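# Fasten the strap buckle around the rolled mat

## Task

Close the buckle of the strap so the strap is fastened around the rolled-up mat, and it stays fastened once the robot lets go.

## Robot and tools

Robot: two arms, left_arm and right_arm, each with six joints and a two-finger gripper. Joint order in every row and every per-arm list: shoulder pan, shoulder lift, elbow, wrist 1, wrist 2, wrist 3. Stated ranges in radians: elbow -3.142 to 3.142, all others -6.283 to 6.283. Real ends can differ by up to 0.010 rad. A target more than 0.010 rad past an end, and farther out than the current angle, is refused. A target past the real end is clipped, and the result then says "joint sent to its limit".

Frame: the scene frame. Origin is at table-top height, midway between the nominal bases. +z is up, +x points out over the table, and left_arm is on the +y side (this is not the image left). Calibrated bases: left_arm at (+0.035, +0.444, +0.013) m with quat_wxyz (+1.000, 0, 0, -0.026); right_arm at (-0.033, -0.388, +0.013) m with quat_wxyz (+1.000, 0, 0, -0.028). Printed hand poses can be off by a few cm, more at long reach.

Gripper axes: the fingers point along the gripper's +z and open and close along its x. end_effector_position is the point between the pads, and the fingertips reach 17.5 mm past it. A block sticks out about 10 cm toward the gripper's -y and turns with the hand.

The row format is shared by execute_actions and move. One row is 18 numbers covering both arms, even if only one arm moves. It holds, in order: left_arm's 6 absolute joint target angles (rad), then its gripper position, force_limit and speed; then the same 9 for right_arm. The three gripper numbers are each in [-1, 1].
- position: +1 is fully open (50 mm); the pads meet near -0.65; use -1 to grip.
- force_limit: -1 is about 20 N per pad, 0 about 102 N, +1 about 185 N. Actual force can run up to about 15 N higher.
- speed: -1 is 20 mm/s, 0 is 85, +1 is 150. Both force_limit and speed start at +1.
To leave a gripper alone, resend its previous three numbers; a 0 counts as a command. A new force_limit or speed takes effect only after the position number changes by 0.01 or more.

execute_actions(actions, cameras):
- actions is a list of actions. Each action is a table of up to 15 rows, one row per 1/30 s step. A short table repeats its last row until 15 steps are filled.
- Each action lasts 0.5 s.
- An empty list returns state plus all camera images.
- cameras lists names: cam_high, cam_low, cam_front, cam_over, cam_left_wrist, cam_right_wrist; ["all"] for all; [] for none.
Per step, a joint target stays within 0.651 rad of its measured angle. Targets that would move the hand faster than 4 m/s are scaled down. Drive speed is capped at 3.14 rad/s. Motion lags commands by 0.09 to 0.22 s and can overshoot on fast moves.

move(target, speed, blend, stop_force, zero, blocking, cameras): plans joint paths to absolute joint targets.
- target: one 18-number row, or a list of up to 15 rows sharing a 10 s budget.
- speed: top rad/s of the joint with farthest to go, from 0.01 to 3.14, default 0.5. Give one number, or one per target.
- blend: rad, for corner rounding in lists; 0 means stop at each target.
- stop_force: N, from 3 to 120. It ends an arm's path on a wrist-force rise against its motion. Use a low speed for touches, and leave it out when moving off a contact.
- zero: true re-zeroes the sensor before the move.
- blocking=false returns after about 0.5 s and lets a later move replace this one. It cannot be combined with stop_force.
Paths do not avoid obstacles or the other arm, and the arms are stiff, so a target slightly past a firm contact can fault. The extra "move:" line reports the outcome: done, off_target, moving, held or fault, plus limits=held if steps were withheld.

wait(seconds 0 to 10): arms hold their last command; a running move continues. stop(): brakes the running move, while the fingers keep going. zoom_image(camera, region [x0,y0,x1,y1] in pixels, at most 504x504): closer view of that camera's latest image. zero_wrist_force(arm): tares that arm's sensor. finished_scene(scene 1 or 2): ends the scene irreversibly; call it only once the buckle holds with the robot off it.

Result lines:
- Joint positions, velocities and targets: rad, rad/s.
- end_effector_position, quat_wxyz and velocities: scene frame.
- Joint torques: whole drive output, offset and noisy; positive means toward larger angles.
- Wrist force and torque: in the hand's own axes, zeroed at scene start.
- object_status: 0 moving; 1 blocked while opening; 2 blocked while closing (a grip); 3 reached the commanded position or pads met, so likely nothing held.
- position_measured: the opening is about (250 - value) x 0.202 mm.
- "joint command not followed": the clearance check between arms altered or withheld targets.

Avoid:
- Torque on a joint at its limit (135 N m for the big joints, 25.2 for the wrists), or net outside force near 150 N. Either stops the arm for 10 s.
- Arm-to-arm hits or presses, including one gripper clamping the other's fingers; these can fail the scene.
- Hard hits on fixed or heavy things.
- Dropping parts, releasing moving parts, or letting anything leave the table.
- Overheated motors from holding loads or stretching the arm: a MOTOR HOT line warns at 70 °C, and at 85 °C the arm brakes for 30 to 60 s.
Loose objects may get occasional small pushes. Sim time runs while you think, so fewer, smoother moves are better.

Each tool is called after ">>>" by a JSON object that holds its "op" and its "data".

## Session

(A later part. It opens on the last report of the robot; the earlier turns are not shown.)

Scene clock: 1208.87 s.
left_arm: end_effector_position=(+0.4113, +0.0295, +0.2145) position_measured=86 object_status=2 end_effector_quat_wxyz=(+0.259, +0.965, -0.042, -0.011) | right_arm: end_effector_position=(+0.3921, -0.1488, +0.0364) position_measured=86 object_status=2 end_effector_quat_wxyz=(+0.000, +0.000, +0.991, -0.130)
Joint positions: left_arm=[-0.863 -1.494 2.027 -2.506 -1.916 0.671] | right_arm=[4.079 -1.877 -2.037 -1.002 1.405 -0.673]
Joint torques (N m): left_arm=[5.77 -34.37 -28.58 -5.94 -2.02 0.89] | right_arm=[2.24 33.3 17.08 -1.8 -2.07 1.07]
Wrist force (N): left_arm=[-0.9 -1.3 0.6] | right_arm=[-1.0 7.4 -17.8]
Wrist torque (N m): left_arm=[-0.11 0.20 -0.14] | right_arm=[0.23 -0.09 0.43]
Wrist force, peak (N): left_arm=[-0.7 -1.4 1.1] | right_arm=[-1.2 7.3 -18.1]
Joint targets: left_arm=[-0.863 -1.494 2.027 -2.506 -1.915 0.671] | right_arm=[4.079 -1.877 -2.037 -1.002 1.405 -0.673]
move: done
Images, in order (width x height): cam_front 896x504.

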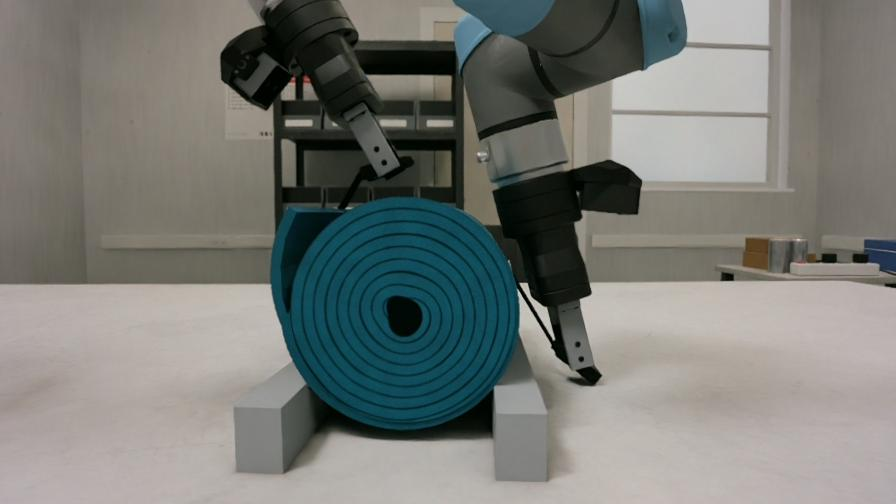

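>>> {"op": "move", "data": {"target": [[-0.8635,-1.4944,2.0270,-2.5057,-1.9155,0.6713,-1,-0.4,-1,4.0885,-1.8772,-2.0181,-1.0224,1.4073,-0.6635,-1,-0.5,-1],[-0.8635,-1.4944,2.0270,-2.5057,-1.9155,0.6713,-1,-0.4,-1,3.9525,-1.8182,-2.1851,-0.5888,1.6974,-0.8075,-1,-0.5,-1],[-0.8635,-1.4944,2.0270,-2.5057,-1.9155,0.6713,-1,-0.4,-1,3.9525,-1.8182,-2.1851,-0.5888,1.6974,-0.8075,1,-0.6,-0.5]], "speed": 0.2, "cameras": ["cam_front","cam_right_wrist"]}}

>>> {"op": "zoom_image", "data": {"camera": "cam_front", "region": [460, 220, 620, 400]}}

>>> {"op": "move", "data": {"target": [-0.8635,-1.4944,2.0270,-2.5057,-1.9155,0.6713,-1,-0.4,-1,4.0049,-1.8307,-2.1280,-0.7031,1.6191,-0.7617,1,-0.6,-0.5], "speed": 0.04, "stop_force": 10, "cameras": ["cam_front","cam_right_wrist"]}}

>>> {"op": "zoom_image", "data": {"camera": "cam_front", "region": [460, 220, 620, 400]}}

Scene clock: 1247.17 s.
left_arm: end_effector_position=(+0.4113, +0.0295, +0.2145) position_measured=86 object_status=2 end_effector_quat_wxyz=(+0.259, +0.965, -0.042, -0.011) | right_arm: end_effector_position=(+0.3921, -0.1260, +0.0464) position_measured=3 object_status=3 end_effector_quat_wxyz=(+0.000, +0.001, +0.996, +0.087)
Joint positions: left_arm=[-0.863 -1.494 2.027 -2.506 -1.916 0.671] | right_arm=[3.952 -1.818 -2.185 -0.589 1.697 -0.807]
Joint torques (N m): left_arm=[5.45 -33.96 -28.39 -5.98 -1.91 1.34] | right_arm=[6.27 18 25.2 4.68 -2.42 1.63]
Wrist force (N): left_arm=[-0.7 -1.2 0.7] | right_arm=[-0.3 1.9 -1.0]
Wrist torque (N m): left_arm=[-0.11 0.16 -0.14] | right_arm=[0.29 -0.02 0.09]
Wrist force, peak (N): left_arm=[-0.8 -1.3 1.1] | right_arm=[-1.1 7.3 -18.2]
Joint targets: left_arm=[-0.863 -1.494 2.027 -2.506 -1.915 0.671] | right_arm=[3.952 -1.818 -2.185 -0.589 1.697 -0.807]
move: done
Images, in order (width x height): cam_front 896x504, cam_right_wrist 896x504.

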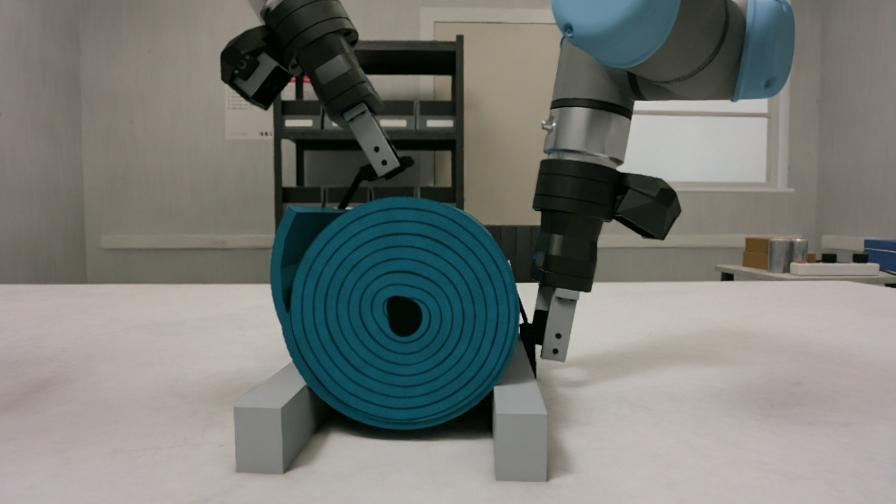

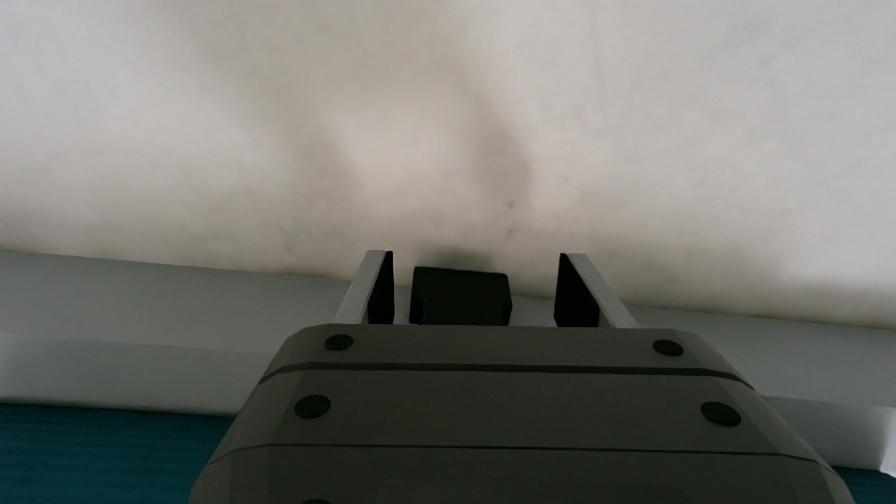

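Scaled by 2.800.

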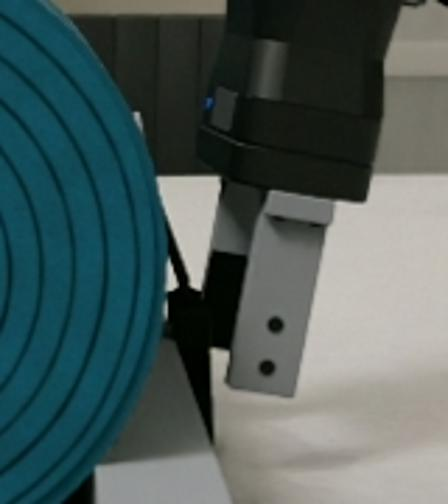

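Scene clock: 1251.10 s.
left_arm: end_effector_position=(+0.4113, +0.0295, +0.2145) position_measured=86 object_status=2 end_effector_quat_wxyz=(+0.259, +0.965, -0.042, -0.011) | right_arm: end_effector_position=(+0.3931, -0.1173, +0.0465) position_measured=3 object_status=3 end_effector_quat_wxyz=(+0.000, +0.001, +0.999, +0.035)
Joint positions: left_arm=[-0.864 -1.494 2.027 -2.506 -1.916 0.671] | right_arm=[4.005 -1.831 -2.128 -0.703 1.619 -0.762]
Joint torques (N m): left_arm=[6.33 -34.12 -27.97 -5.98 -1.94 1.58] | right_arm=[-7.08 32.37 7.5 4.58 2.67 -0.9]
Wrist force (N): left_arm=[-0.7 -1.2 0.6] | right_arm=[-0.4 1.8 -0.9]
Wrist torque (N m): left_arm=[-0.10 0.17 -0.14] | right_arm=[0.30 -0.02 0.09]
Wrist force, peak (N): left_arm=[-0.8 -1.6 0.8] | right_arm=[-0.3 2.0 -1.1]
Joint targets: left_arm=[-0.863 -1.494 2.027 -2.506 -1.915 0.671] | right_arm=[4.005 -1.831 -2.128 -0.703 1.619 -0.762]
move: done
Images, in order (width x height): cam_front 896x504, cam_right_wrist 896x504.

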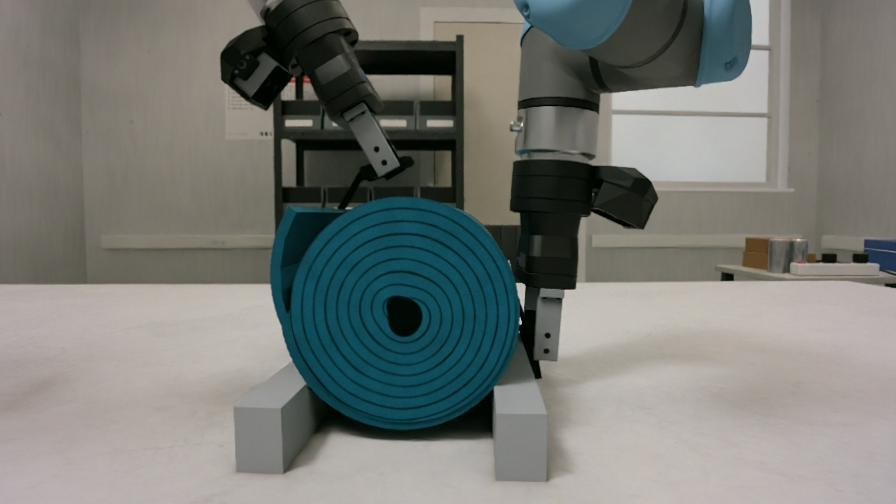

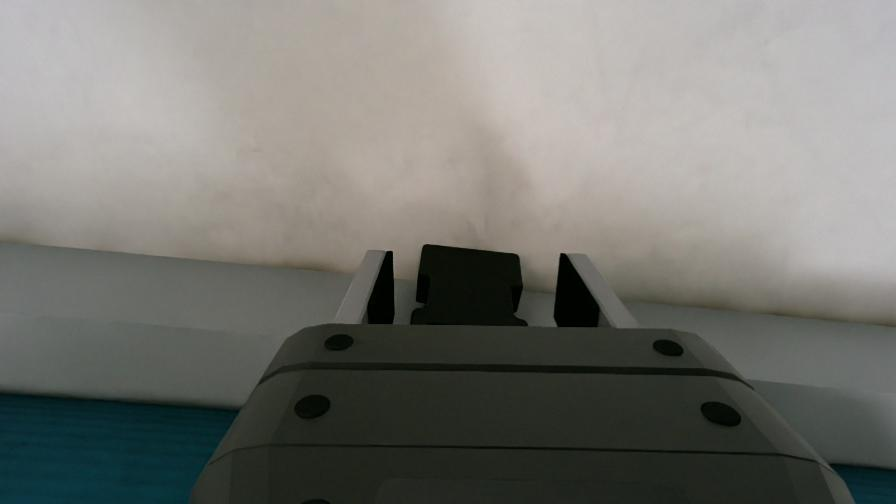

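Scaled by 2.800.

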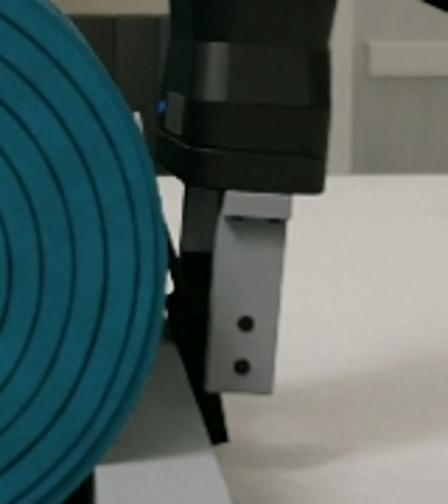

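>>> {"op": "move", "data": {"target": [[-0.8635,-1.4944,2.0270,-2.5057,-1.9155,0.6713,-1,-0.4,-1,4.0049,-1.8307,-2.1280,-0.7031,1.6191,-0.7617,-1,-0.4,-1],[-0.8635,-1.4944,2.0270,-2.5057,-1.9155,0.6713,-1,-0.4,-1,3.6734,-1.9131,-2.3272,-0.0426,2.2505,-0.9411,-1,-0.4,-1]], "speed": 0.3, "cameras": ["cam_front","cam_right_wrist"]}}

>>> {"op": "zoom_image", "data": {"camera": "cam_front", "region": [460, 160, 640, 340]}}

>>> {"op": "move", "data": {"target": [-0.8635,-1.4944,2.0270,-2.5057,-1.9155,0.6713,-1,-0.4,-1,3.5138,-2.3622,-2.2063,0.9109,2.7822,-0.4879,-1,-0.4,-1], "speed": 0.3, "stop_force": 25, "cameras": ["cam_front","cam_right_wrist"]}}

>>> {"op": "zoom_image", "data": {"camera": "cam_front", "region": [460, 160, 640, 340]}}

Scene clock: 1289.87 s.
left_arm: end_effector_position=(+0.4113, +0.0295, +0.2145) position_measured=86 object_status=2 end_effector_quat_wxyz=(+0.259, +0.965, -0.042, -0.011) | right_arm: end_effector_position=(+0.3937, -0.1348, +0.0844) position_measured=87 object_status=2 end_effector_quat_wxyz=(+0.000, +0.000, +0.924, +0.383)
Joint positions: left_arm=[-0.864 -1.494 2.027 -2.506 -1.916 0.671] | right_arm=[3.673 -1.913 -2.327 -0.043 2.25 -0.941]
Joint torques (N m): left_arm=[5.32 -33.06 -27.99 -6.02 -2 1.98] | right_arm=[1.05 36.8 21.56 4.37 0.05 1.57]
Wrist force (N): left_arm=[-0.6 -1.3 0.7] | right_arm=[-0.8 -0.9 0.0]
Wrist torque (N m): left_arm=[-0.10 0.15 -0.15] | right_arm=[-0.11 0.23 -0.25]
Wrist force, peak (N): left_arm=[-0.7 -1.5 0.9] | right_arm=[15.5 -46.3 -12.8]
Joint targets: left_arm=[-0.863 -1.494 2.027 -2.506 -1.915 0.671] | right_arm=[3.673 -1.913 -2.327 -0.043 2.251 -0.941]
move: done
Images, in order (width x height): cam_front 896x504, cam_right_wrist 896x504.

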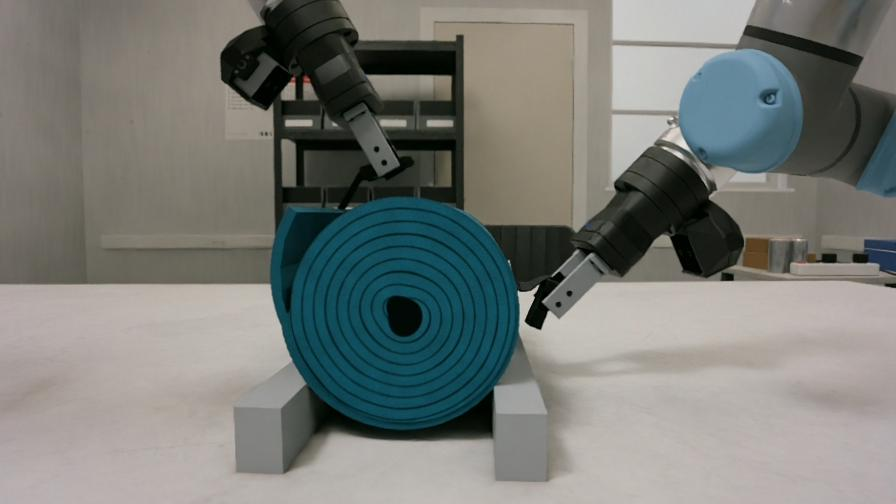

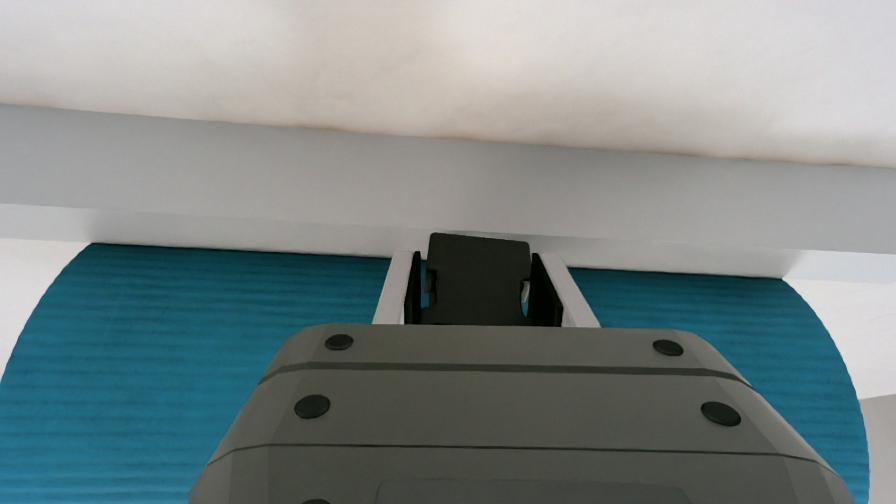

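Scaled by 2.800.

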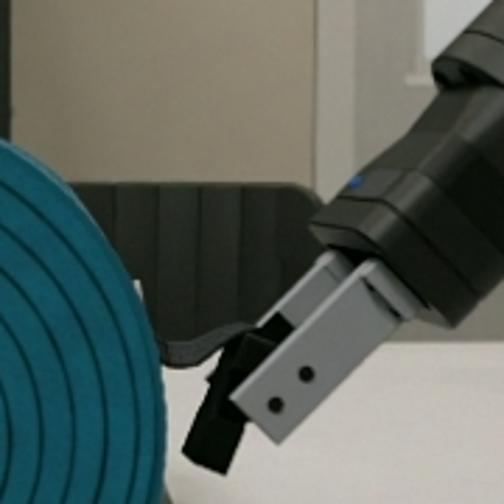

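Scene clock: 1294.10 s.
left_arm: end_effector_position=(+0.4113, +0.0295, +0.2145) position_measured=86 object_status=2 end_effector_quat_wxyz=(+0.259, +0.965, -0.042, -0.011) | right_arm: end_effector_position=(+0.3957, -0.1327, +0.1275) position_measured=87 object_status=2 end_effector_quat_wxyz=(+0.000, +0.000, +0.766, +0.643)
Joint positions: left_arm=[-0.864 -1.494 2.027 -2.506 -1.915 0.671] | right_arm=[3.514 -2.362 -2.206 0.911 2.782 -0.488]
Joint torques (N m): left_arm=[5.59 -33.01 -28.3 -6.09 -1.91 2.01] | right_arm=[5.07 47.7 -6.17 4.08 -0.33 0.8]
Wrist force (N): left_arm=[-0.6 -2.3 1.3] | right_arm=[-0.9 -4.8 3.6]
Wrist torque (N m): left_arm=[-0.14 0.16 -0.14] | right_arm=[-0.21 0.55 -0.40]
Wrist force, peak (N): left_arm=[-0.9 -2.8 1.6] | right_arm=[5.4 -13.1 -15.1]
Joint targets: left_arm=[-0.863 -1.494 2.027 -2.506 -1.915 0.671] | right_arm=[3.514 -2.362 -2.206 0.911 2.782 -0.488]
move: done
Images, in order (width x height): cam_front 896x504, cam_right_wrist 896x504.

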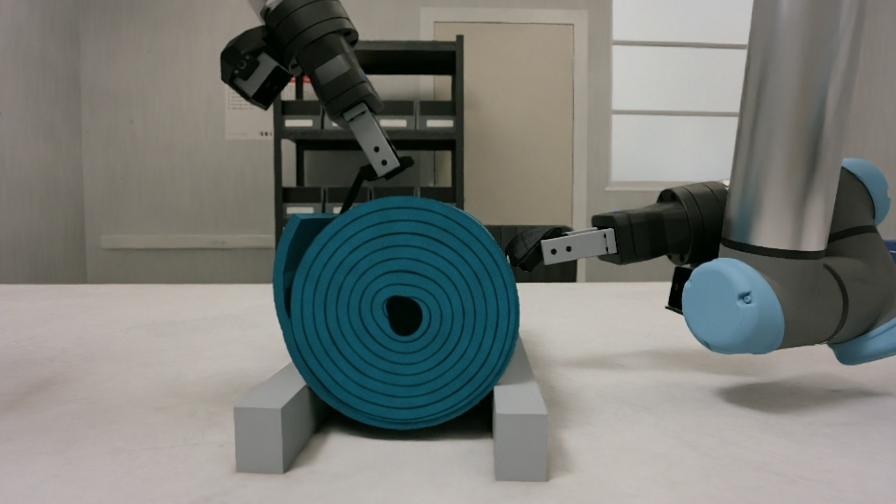

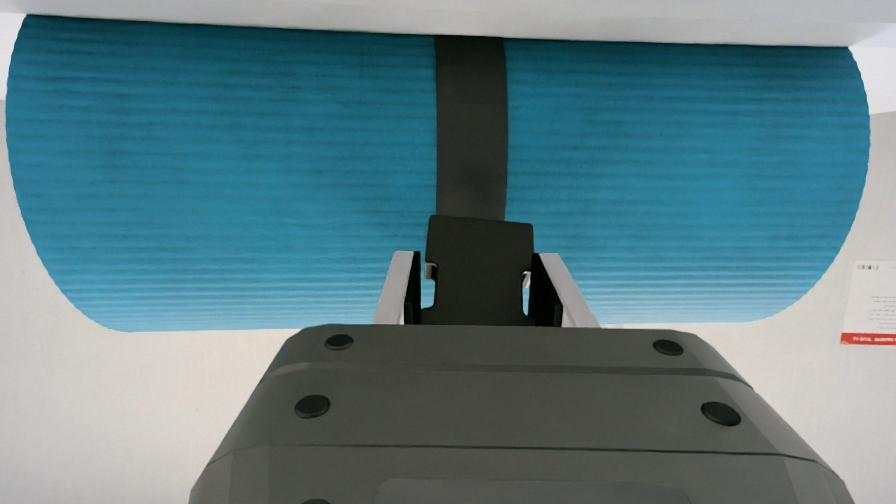

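Scaled by 2.800.

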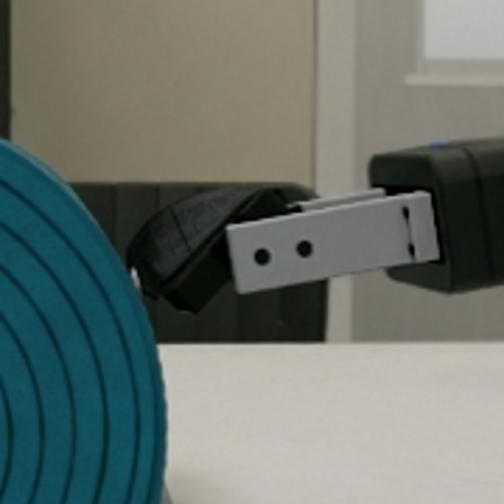

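>>> {"op": "move", "data": {"target": [[-0.8635,-1.4944,2.0270,-2.5057,-1.9155,0.6713,-1,-0.4,-1,3.5538,-2.3011,-2.2411,1.0108,2.6666,-0.3502,-1,-0.4,-1],[-0.8635,-1.4944,2.0270,-2.5057,-1.9155,0.6713,-1,-0.4,-1,3.5955,-2.2767,-2.2338,1.0077,2.6279,-0.3178,-1,-0.4,-1]], "speed": 0.08, "stop_force": 25, "cameras": ["cam_front","cam_right_wrist"]}}

>>> {"op": "zoom_image", "data": {"camera": "cam_front", "region": [420, 130, 600, 310]}}

Scene clock: 1306.97 s.
left_arm: end_effector_position=(+0.4113, +0.0295, +0.2145) position_measured=86 object_status=2 end_effector_quat_wxyz=(+0.259, +0.965, -0.042, -0.011) | right_arm: end_effector_position=(+0.4000, -0.1057, +0.1627) position_measured=87 object_status=2 end_effector_quat_wxyz=(+0.028, +0.034, +0.765, +0.642)
Joint positions: left_arm=[-0.863 -1.494 2.027 -2.506 -1.916 0.671] | right_arm=[3.596 -2.277 -2.234 1.008 2.628 -0.318]
Joint torques (N m): left_arm=[6.04 -34.2 -29.1 -5.97 -1.94 1.88] | right_arm=[-4.02 27.97 -2.5 4.28 3.94 -1.32]
Wrist force (N): left_arm=[-0.2 -8.3 6.2] | right_arm=[-1.0 -9.7 -5.4]
Wrist torque (N m): left_arm=[-0.38 0.18 -0.11] | right_arm=[-0.11 0.56 -0.48]
Wrist force, peak (N): left_arm=[-0.2 -8.3 6.2] | right_arm=[1.2 -12.9 3.2]
Joint targets: left_arm=[-0.863 -1.494 2.027 -2.506 -1.915 0.671] | right_arm=[3.596 -2.277 -2.234 1.008 2.628 -0.318]
move: done
Images, in order (width x height): cam_front 896x504, cam_right_wrist 896x504.

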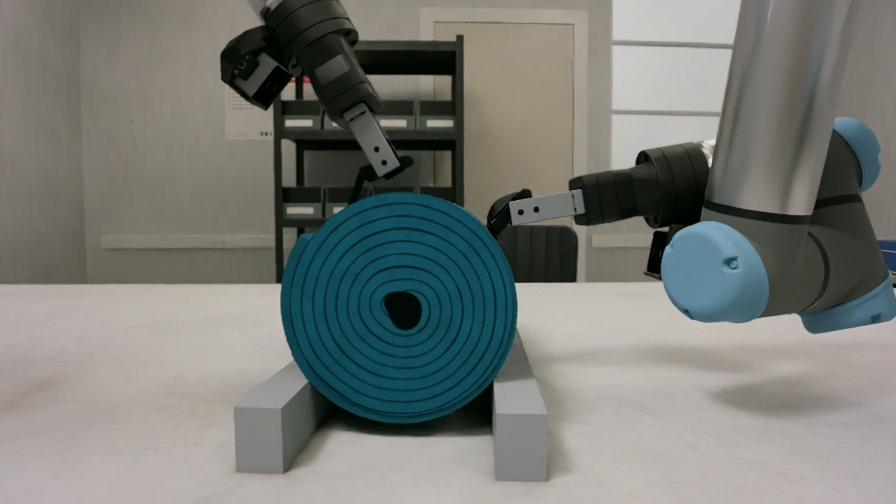

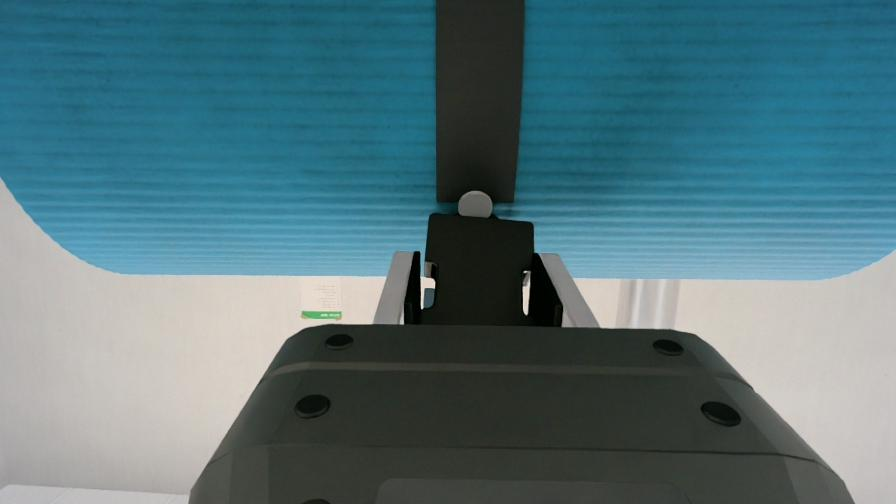

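Scaled by 2.800.

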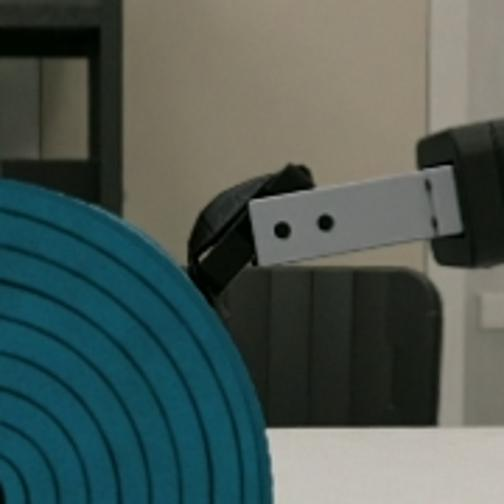

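>>> {"op": "move", "data": {"target": [[-0.8635,-1.4944,2.0270,-2.5057,-1.9155,0.6713,-1,-0.4,-1,3.6499,-2.2012,-2.2246,0.9538,2.5767,-0.2821,-1,-0.4,-1],[-0.8635,-1.4944,2.0270,-2.5057,-1.9155,0.6713,-1,-0.4,-1,3.7248,-2.2114,-2.1918,0.9650,2.5055,-0.2411,-1,-0.4,-1]], "speed": 0.08, "stop_force": 30, "cameras": ["cam_front","cam_right_wrist","cam_left_wrist"]}}

>>> {"op": "zoom_image", "data": {"camera": "cam_front", "region": [360, 80, 560, 260]}}

Scene clock: 1325.07 s.
left_arm: end_effector_position=(+0.4113, +0.0295, +0.2145) position_measured=86 object_status=2 end_effector_quat_wxyz=(+0.259, +0.965, -0.042, -0.011) | right_arm: end_effector_position=(+0.4028, -0.0692, +0.1920) position_measured=87 object_status=2 end_effector_quat_wxyz=(+0.029, +0.034, +0.765, +0.642)
Joint positions: left_arm=[-0.863 -1.494 2.027 -2.506 -1.915 0.671] | right_arm=[3.677 -2.205 -2.213 0.958 2.551 -0.267]
Joint torques (N m): left_arm=[-13.77 -20.17 -27.87 -6.06 -4.35 2.04] | right_arm=[16.44 40.53 2.13 1.58 -3.78 1.21]
Wrist force (N): left_arm=[-0.4 -12.7 -10.0] | right_arm=[4.5 0.7 -30.4]
Wrist torque (N m): left_arm=[-0.22 0.36 -0.14] | right_arm=[0.13 0.70 -0.33]
Wrist force, peak (N): left_arm=[-2.0 -21.2 -20.5] | right_arm=[5.8 8.3 -54.2]
Joint targets: left_arm=[-0.863 -1.494 2.027 -2.506 -1.915 0.671] | right_arm=[3.677 -2.205 -2.213 0.958 2.551 -0.267]
move: contact (right_arm); path passed 1 of 2 targets; right_arm: the shoulder pan is farthest, 0.048 rad from its target
Images, in order (width x height): cam_front 896x504, cam_left_wrist 896x504, cam_right_wrist 896x504.

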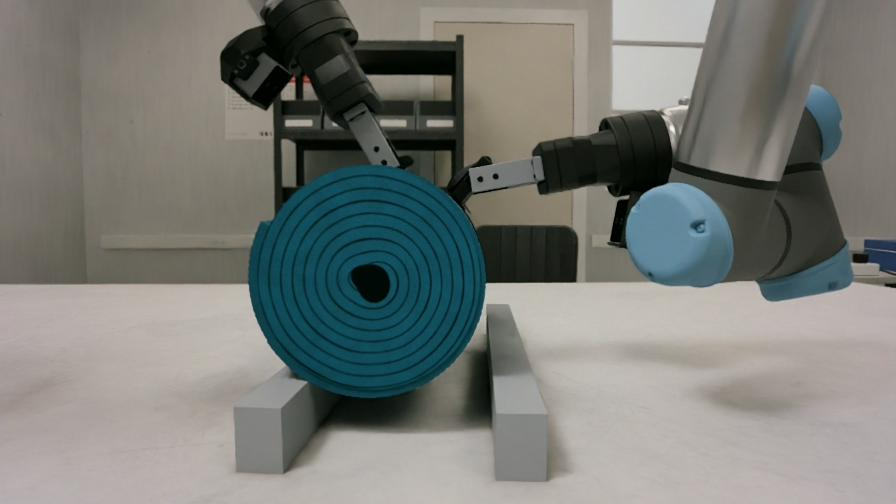

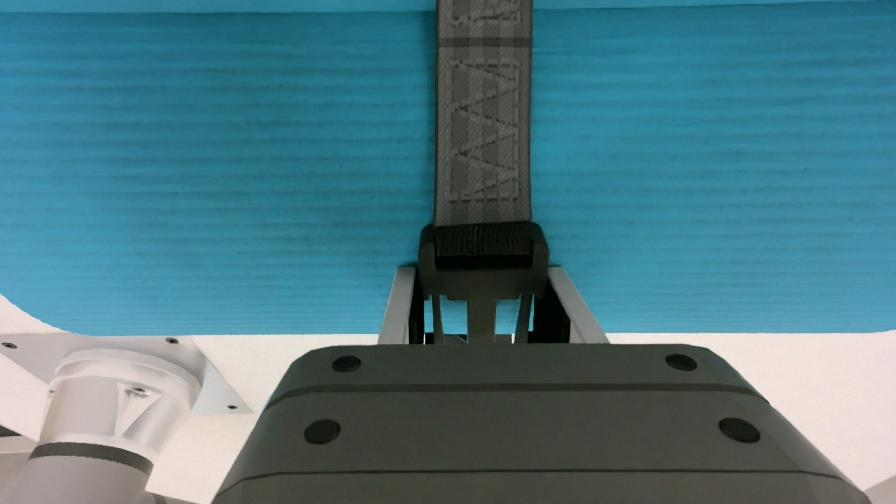

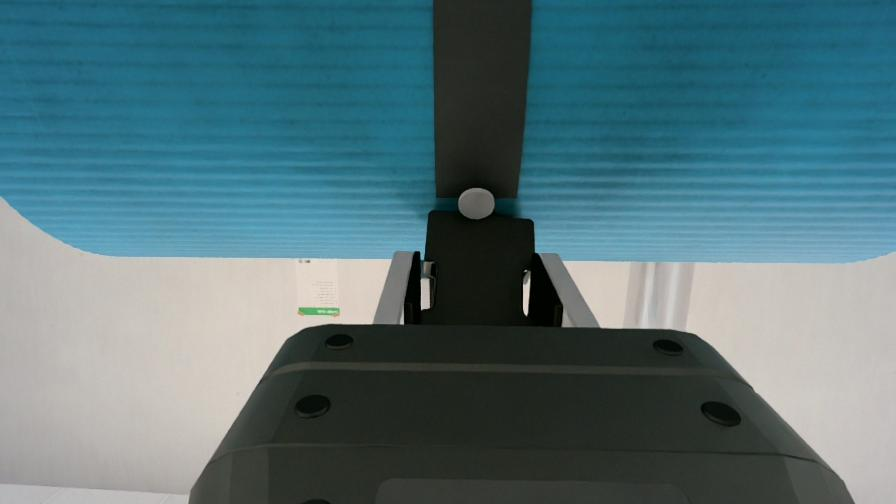

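Scaled by 2.520.

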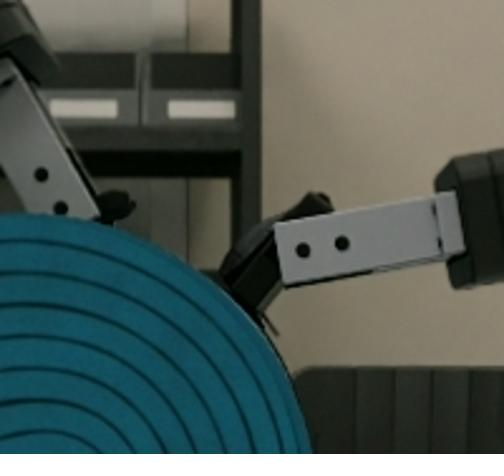

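>>> {"op": "move", "data": {"target": [[-0.8635,-1.4944,2.0270,-2.5057,-1.9155,0.6713,-1,-0.4,-1,3.5538,-2.3011,-2.2411,1.0108,2.6666,-0.3502,-1,-0.4,-1],[-0.8635,-1.4944,2.0270,-2.5057,-1.9155,0.6713,-1,-0.4,-1,3.6205,-2.2079,-2.2338,0.9540,2.6045,-0.3007,-1,-0.4,-1]], "speed": 0.12, "cameras": ["cam_front","cam_right_wrist"]}}

>>> {"op": "zoom_image", "data": {"camera": "cam_front", "region": [360, 80, 560, 260]}}

Scene clock: 1353.67 s.
left_arm: end_effector_position=(+0.4113, +0.0295, +0.2145) position_measured=86 object_status=2 end_effector_quat_wxyz=(+0.259, +0.965, -0.042, -0.011) | right_arm: end_effector_position=(+0.4010, -0.0946, +0.1878) position_measured=87 object_status=2 end_effector_quat_wxyz=(+0.029, +0.034, +0.765, +0.642) end_effector_velocity=(-0.001, -0.001, -0.001) end_effector_angular_velocity=(+0.001, +0.000, +0.003)
Joint positions: left_arm=[-0.864 -1.494 2.027 -2.506 -1.915 0.671] | right_arm=[3.621 -2.208 -2.234 0.954 2.604 -0.301]
Joint velocities: left_arm=[within noise] | right_arm=[-0.002 -0.004 0 0.002 0.005 -0.002]
Joint torques (N m): left_arm=[6.14 -37.71 -29.07 -5.99 -1.49 1.85] | right_arm=[-5.01 30.77 11.29 4.59 4.16 -1.07]
Wrist force (N): left_arm=[-1.0 -8.9 4.6] | right_arm=[-1.6 -12.7 -2.1]
Wrist torque (N m): left_arm=[-0.30 0.18 -0.15] | right_arm=[-0.15 0.56 -0.47]
Wrist force, peak (N): left_arm=[-0.5 -13.0 -10.1] | right_arm=[4.5 0.2 -30.7]
Joint targets: left_arm=[-0.863 -1.494 2.027 -2.506 -1.915 0.671] | right_arm=[3.620 -2.208 -2.234 0.954 2.604 -0.301]
move: done
Images, in order (width x height): cam_front 896x504, cam_right_wrist 896x504.

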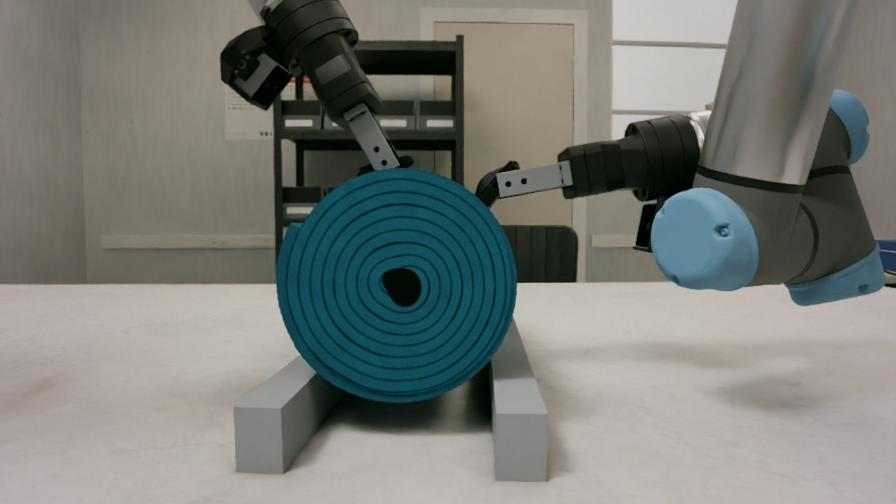

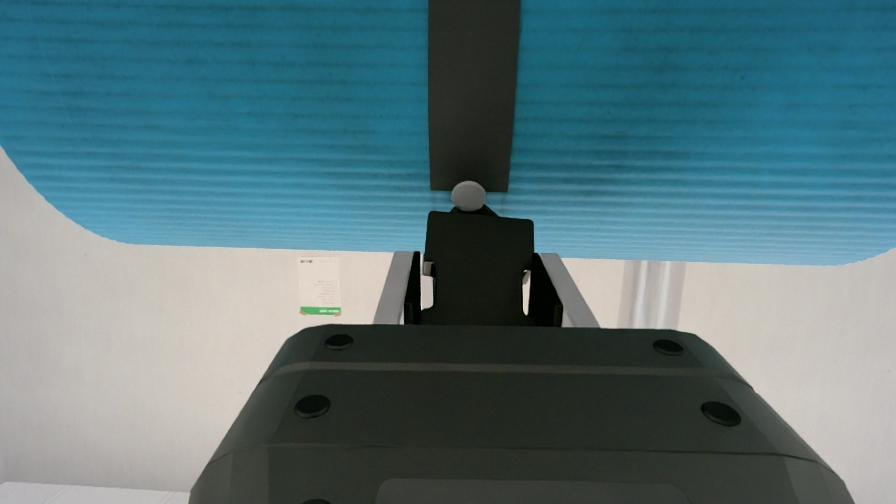

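Scaled by 2.520.

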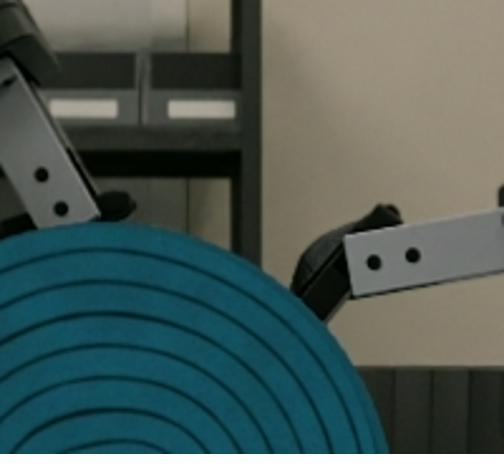

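>>> {"op": "move", "data": {"target": [[-0.8635,-1.4944,2.0270,-2.5057,-1.9155,0.6713,-1,-0.4,-1,3.5538,-2.3011,-2.2411,1.0108,2.6666,-0.3502,-1,-0.4,-1],[-0.8635,-1.4944,2.0270,-2.5057,-1.9155,0.6713,-1,-0.4,-1,3.5138,-2.3622,-2.2063,0.9109,2.7822,-0.4879,-1,-0.4,-1],[-0.8635,-1.4944,2.0270,-2.5057,-1.9155,0.6713,-1,-0.4,-1,3.6734,-1.9131,-2.3272,-0.0426,2.2505,-0.9411,-1,-0.4,-1],[-0.8635,-1.4944,2.0270,-2.5057,-1.9155,0.6713,-1,-0.4,-1,3.6625,-1.9985,-2.3392,0.0468,2.2551,-0.9539,-1,-0.4,-1]], "speed": 0.4, "cameras": ["cam_front","cam_right_wrist"]}}

>>> {"op": "zoom_image", "data": {"camera": "cam_front", "region": [460, 220, 640, 400]}}

Scene clock: 1395.33 s.
left_arm: end_effector_position=(+0.4113, +0.0295, +0.2145) position_measured=86 object_status=2 end_effector_quat_wxyz=(+0.259, +0.965, -0.042, -0.011) | right_arm: end_effector_position=(+0.3937, -0.1398, +0.0545) position_measured=87 object_status=2 end_effector_quat_wxyz=(+0.000, +0.000, +0.924, +0.383)
Joint positions: left_arm=[-0.863 -1.494 2.027 -2.506 -1.916 0.671] | right_arm=[3.662 -1.998 -2.339 0.047 2.255 -0.954]
Joint torques (N m): left_arm=[6.8 -37.52 -28.58 -6.11 0.04 1.92] | right_arm=[5.17 21.8 18.46 4.51 -1.7 1.11]
Wrist force (N): left_arm=[-0.6 -1.8 0.9] | right_arm=[-0.7 1.6 -0.1]
Wrist torque (N m): left_arm=[-0.12 0.19 -0.12] | right_arm=[-0.03 0.19 -0.24]
Wrist force, peak (N): left_arm=[-1.2 -9.0 5.1] | right_arm=[9.9 3.0 -65.1]
Joint targets: left_arm=[-0.863 -1.494 2.027 -2.506 -1.915 0.671] | right_arm=[3.663 -1.999 -2.339 0.047 2.255 -0.954]
move: done
Images, in order (width x height): cam_front 896x504, cam_right_wrist 896x504.

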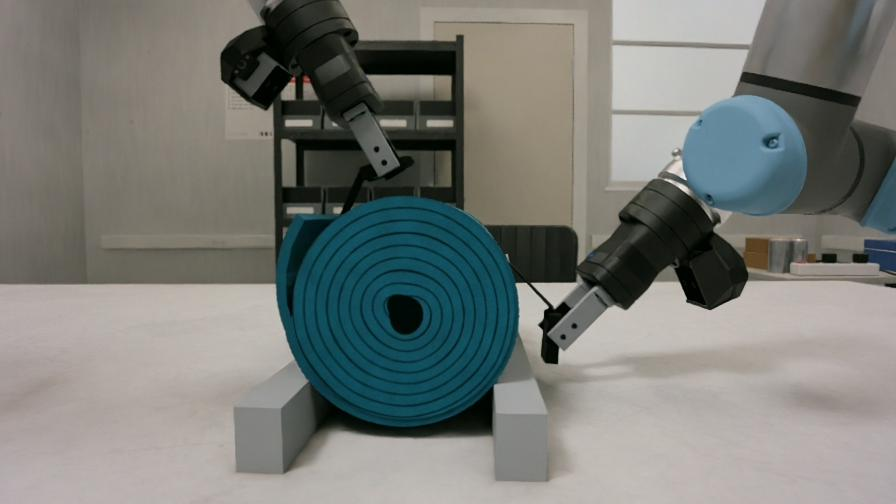

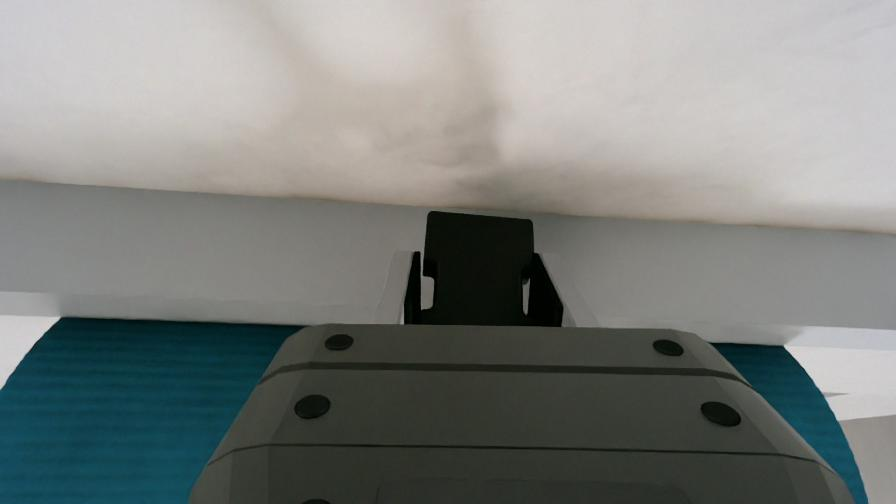

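Scaled by 2.800.

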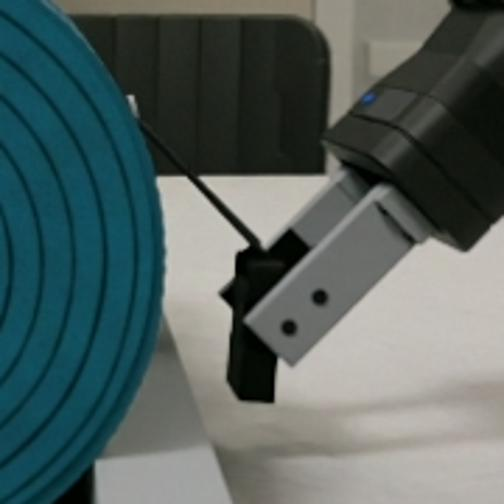

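>>> {"op": "move", "data": {"target": [[-0.8635,-1.4944,2.0270,-2.5057,-1.9155,0.6713,-1,-0.4,-1,3.6798,-2.0688,-2.3359,0.1265,2.2479,-0.9338,-1,-0.4,-1],[-0.8635,-1.4944,2.0270,-2.5057,-1.9155,0.6713,-1,-0.4,-1,3.6539,-2.0763,-2.3434,0.1224,2.2585,-0.9639,-1,-0.4,-1]], "speed": 0.05, "stop_force": 40, "cameras": ["cam_front","cam_right_wrist"]}}

>>> {"op": "zoom_image", "data": {"camera": "cam_front", "region": [460, 220, 640, 400]}}

Scene clock: 1411.70 s.
left_arm: end_effector_position=(+0.4113, +0.0295, +0.2145) position_measured=86 object_status=2 end_effector_quat_wxyz=(+0.259, +0.965, -0.042, -0.011) | right_arm: end_effector_position=(+0.3941, -0.1337, +0.0329) position_measured=87 object_status=2 end_effector_quat_wxyz=(+0.001, +0.000, +0.924, +0.383)
Joint positions: left_arm=[-0.863 -1.494 2.027 -2.506 -1.915 0.671] | right_arm=[3.675 -2.07 -2.337 0.127 2.25 -0.939]
Joint torques (N m): left_arm=[6.5 -27.12 -27.6 -4.57 0 1.9] | right_arm=[-9.16 20.53 6.27 -4.61 -8.51 -0.9]
Wrist force (N): left_arm=[-0.9 -0.9 0.3] | right_arm=[3.8 32.3 -29.4]
Wrist torque (N m): left_arm=[-0.08 0.19 -0.15] | right_arm=[-0.03 0.07 -0.50]
Wrist force, peak (N): left_arm=[-0.5 -1.5 0.6] | right_arm=[6.9 40.1 -33.3]
Joint targets: left_arm=[-0.863 -1.494 2.027 -2.506 -1.915 0.671] | right_arm=[3.675 -2.070 -2.337 0.127 2.250 -0.939]
move: contact (right_arm); path passed 1 of 2 targets; right_arm: the wrist 3 is farthest, 0.025 rad from its target
Images, in order (width x height): cam_front 896x504, cam_right_wrist 896x504.

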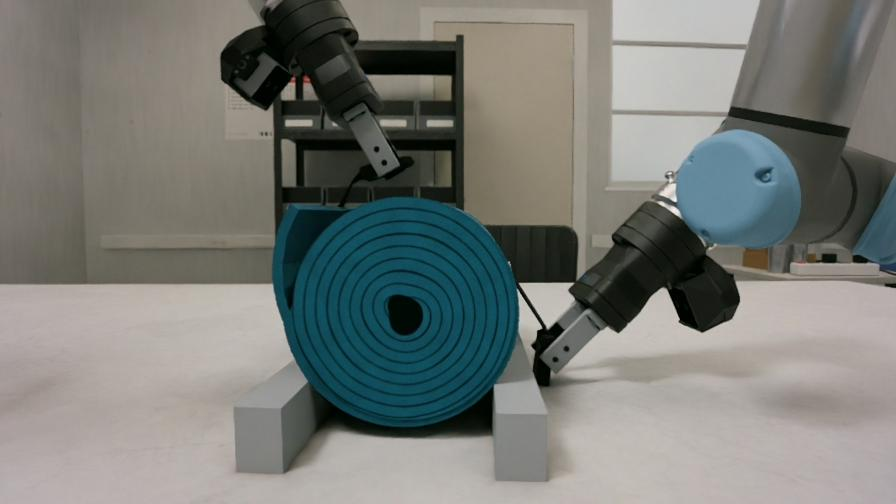

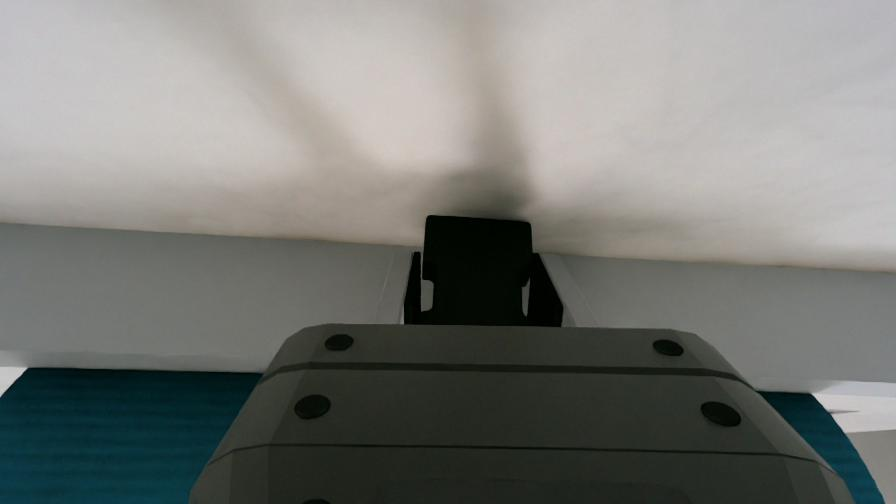

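Scaled by 2.800.

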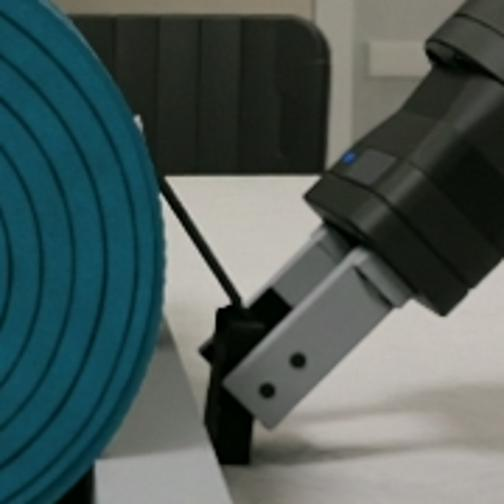

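>>> {"op": "move", "data": {"target": [[-0.8635,-1.4944,2.0270,-2.5057,-1.9155,0.6713,-1,-0.4,-1,3.6625,-1.9985,-2.3392,0.0468,2.2551,-0.9539,-1,-0.4,-1],[-0.8635,-1.4944,2.0270,-2.5057,-1.9155,0.6713,-1,-0.4,-1,3.6250,-2.1813,-2.3280,0.3316,2.4121,-0.8997,-1,-0.4,-1]], "speed": 0.2}}

>>> {"op": "move", "data": {"target": [-0.8635,-1.4944,2.0270,-2.5057,-1.9155,0.6713,-1,-0.4,-1,3.5934,-2.2030,-2.3329,0.3268,2.4276,-0.9413,-1,-0.4,-1], "speed": 0.03, "stop_force": 30, "cameras": ["cam_front","cam_right_wrist"]}}

>>> {"op": "zoom_image", "data": {"camera": "cam_front", "region": [460, 220, 640, 400]}}

Scene clock: 1430.50 s.
left_arm: end_effector_position=(+0.4113, +0.0295, +0.2145) position_measured=86 object_status=2 end_effector_quat_wxyz=(+0.259, +0.965, -0.042, -0.011) | right_arm: end_effector_position=(+0.3939, -0.1277, +0.0415) position_measured=87 object_status=2 end_effector_quat_wxyz=(+0.000, +0.000, +0.887, +0.462)
Joint positions: left_arm=[-0.863 -1.494 2.027 -2.506 -1.915 0.671] | right_arm=[3.625 -2.181 -2.328 0.331 2.412 -0.9]
Joint torques (N m): left_arm=[6.51 -26.96 -28.77 -3.13 0.05 1.96] | right_arm=[5.87 40.75 8.36 3.14 -1.42 -0.94]
Wrist force (N): left_arm=[-0.7 -0.9 0.5] | right_arm=[0.8 -0.7 0.9]
Wrist torque (N m): left_arm=[-0.07 0.17 -0.14] | right_arm=[-0.22 0.03 -0.39]
Wrist force, peak (N): left_arm=[-0.8 -1.1 0.6] | right_arm=[3.7 32.6 -29.5]
Joint targets: left_arm=[-0.863 -1.494 2.027 -2.506 -1.915 0.671] | right_arm=[3.625 -2.181 -2.328 0.332 2.412 -0.900]
move: done

Scene clock: 1432.70 s.
left_arm: end_effector_position=(+0.4113, +0.0295, +0.2145) position_measured=86 object_status=2 end_effector_quat_wxyz=(+0.259, +0.965, -0.042, -0.011) | right_arm: end_effector_position=(+0.3940, -0.1417, +0.0314) position_measured=87 object_status=2 end_effector_quat_wxyz=(+0.000, +0.000, +0.887, +0.462)
Joint positions: left_arm=[-0.863 -1.494 2.027 -2.506 -1.915 0.671] | right_arm=[3.593 -2.203 -2.333 0.327 2.428 -0.941]
Joint torques (N m): left_arm=[6.46 -27.86 -28.24 -2.53 -0.17 1.82] | right_arm=[2.6 32.2 -8.26 -1.54 -5.7 1.2]
Wrist force (N): left_arm=[-0.8 -0.8 0.4] | right_arm=[0.9 22.1 -4.4]
Wrist torque (N m): left_arm=[-0.05 0.19 -0.15] | right_arm=[0.05 -0.01 -0.43]
Wrist force, peak (N): left_arm=[-1.0 -1.1 0.4] | right_arm=[0.9 22.1 -4.4]
Joint targets: left_arm=[-0.863 -1.494 2.027 -2.506 -1.915 0.671] | right_arm=[3.593 -2.203 -2.333 0.327 2.428 -0.941]
move: done
Images, in order (width x height): cam_front 896x504, cam_right_wrist 896x504.

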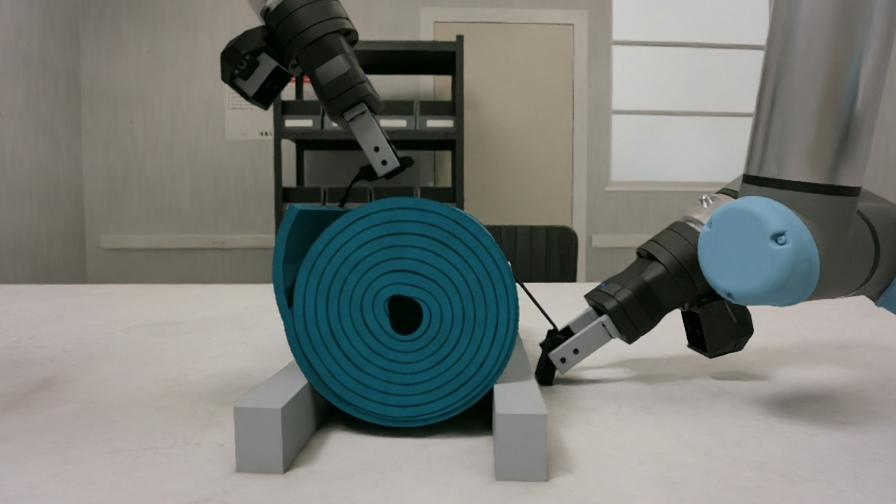

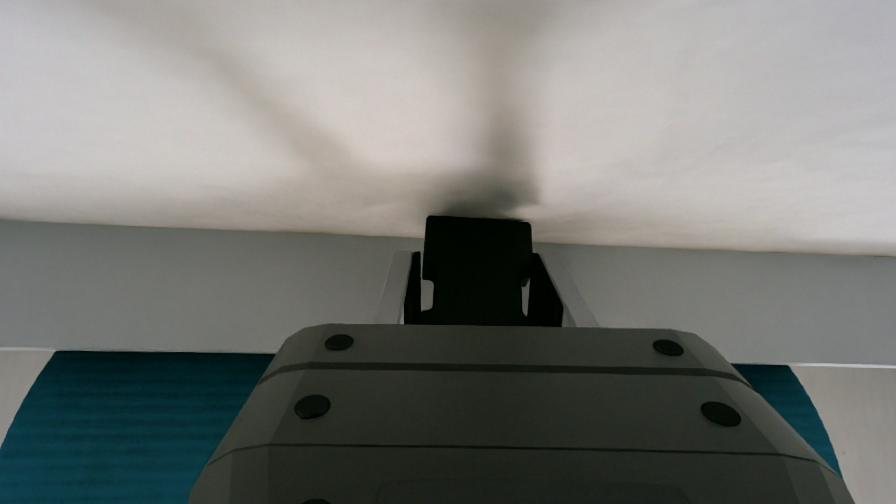

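Scaled by 2.800.

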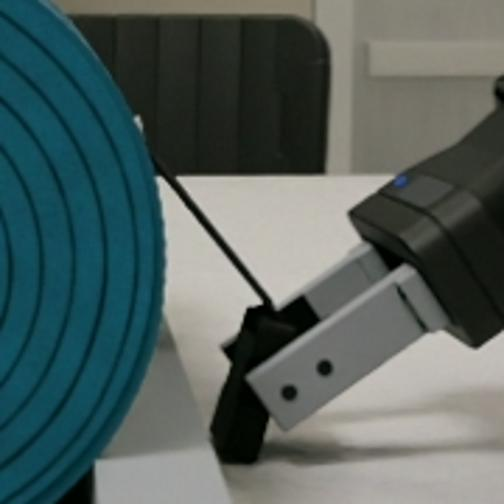

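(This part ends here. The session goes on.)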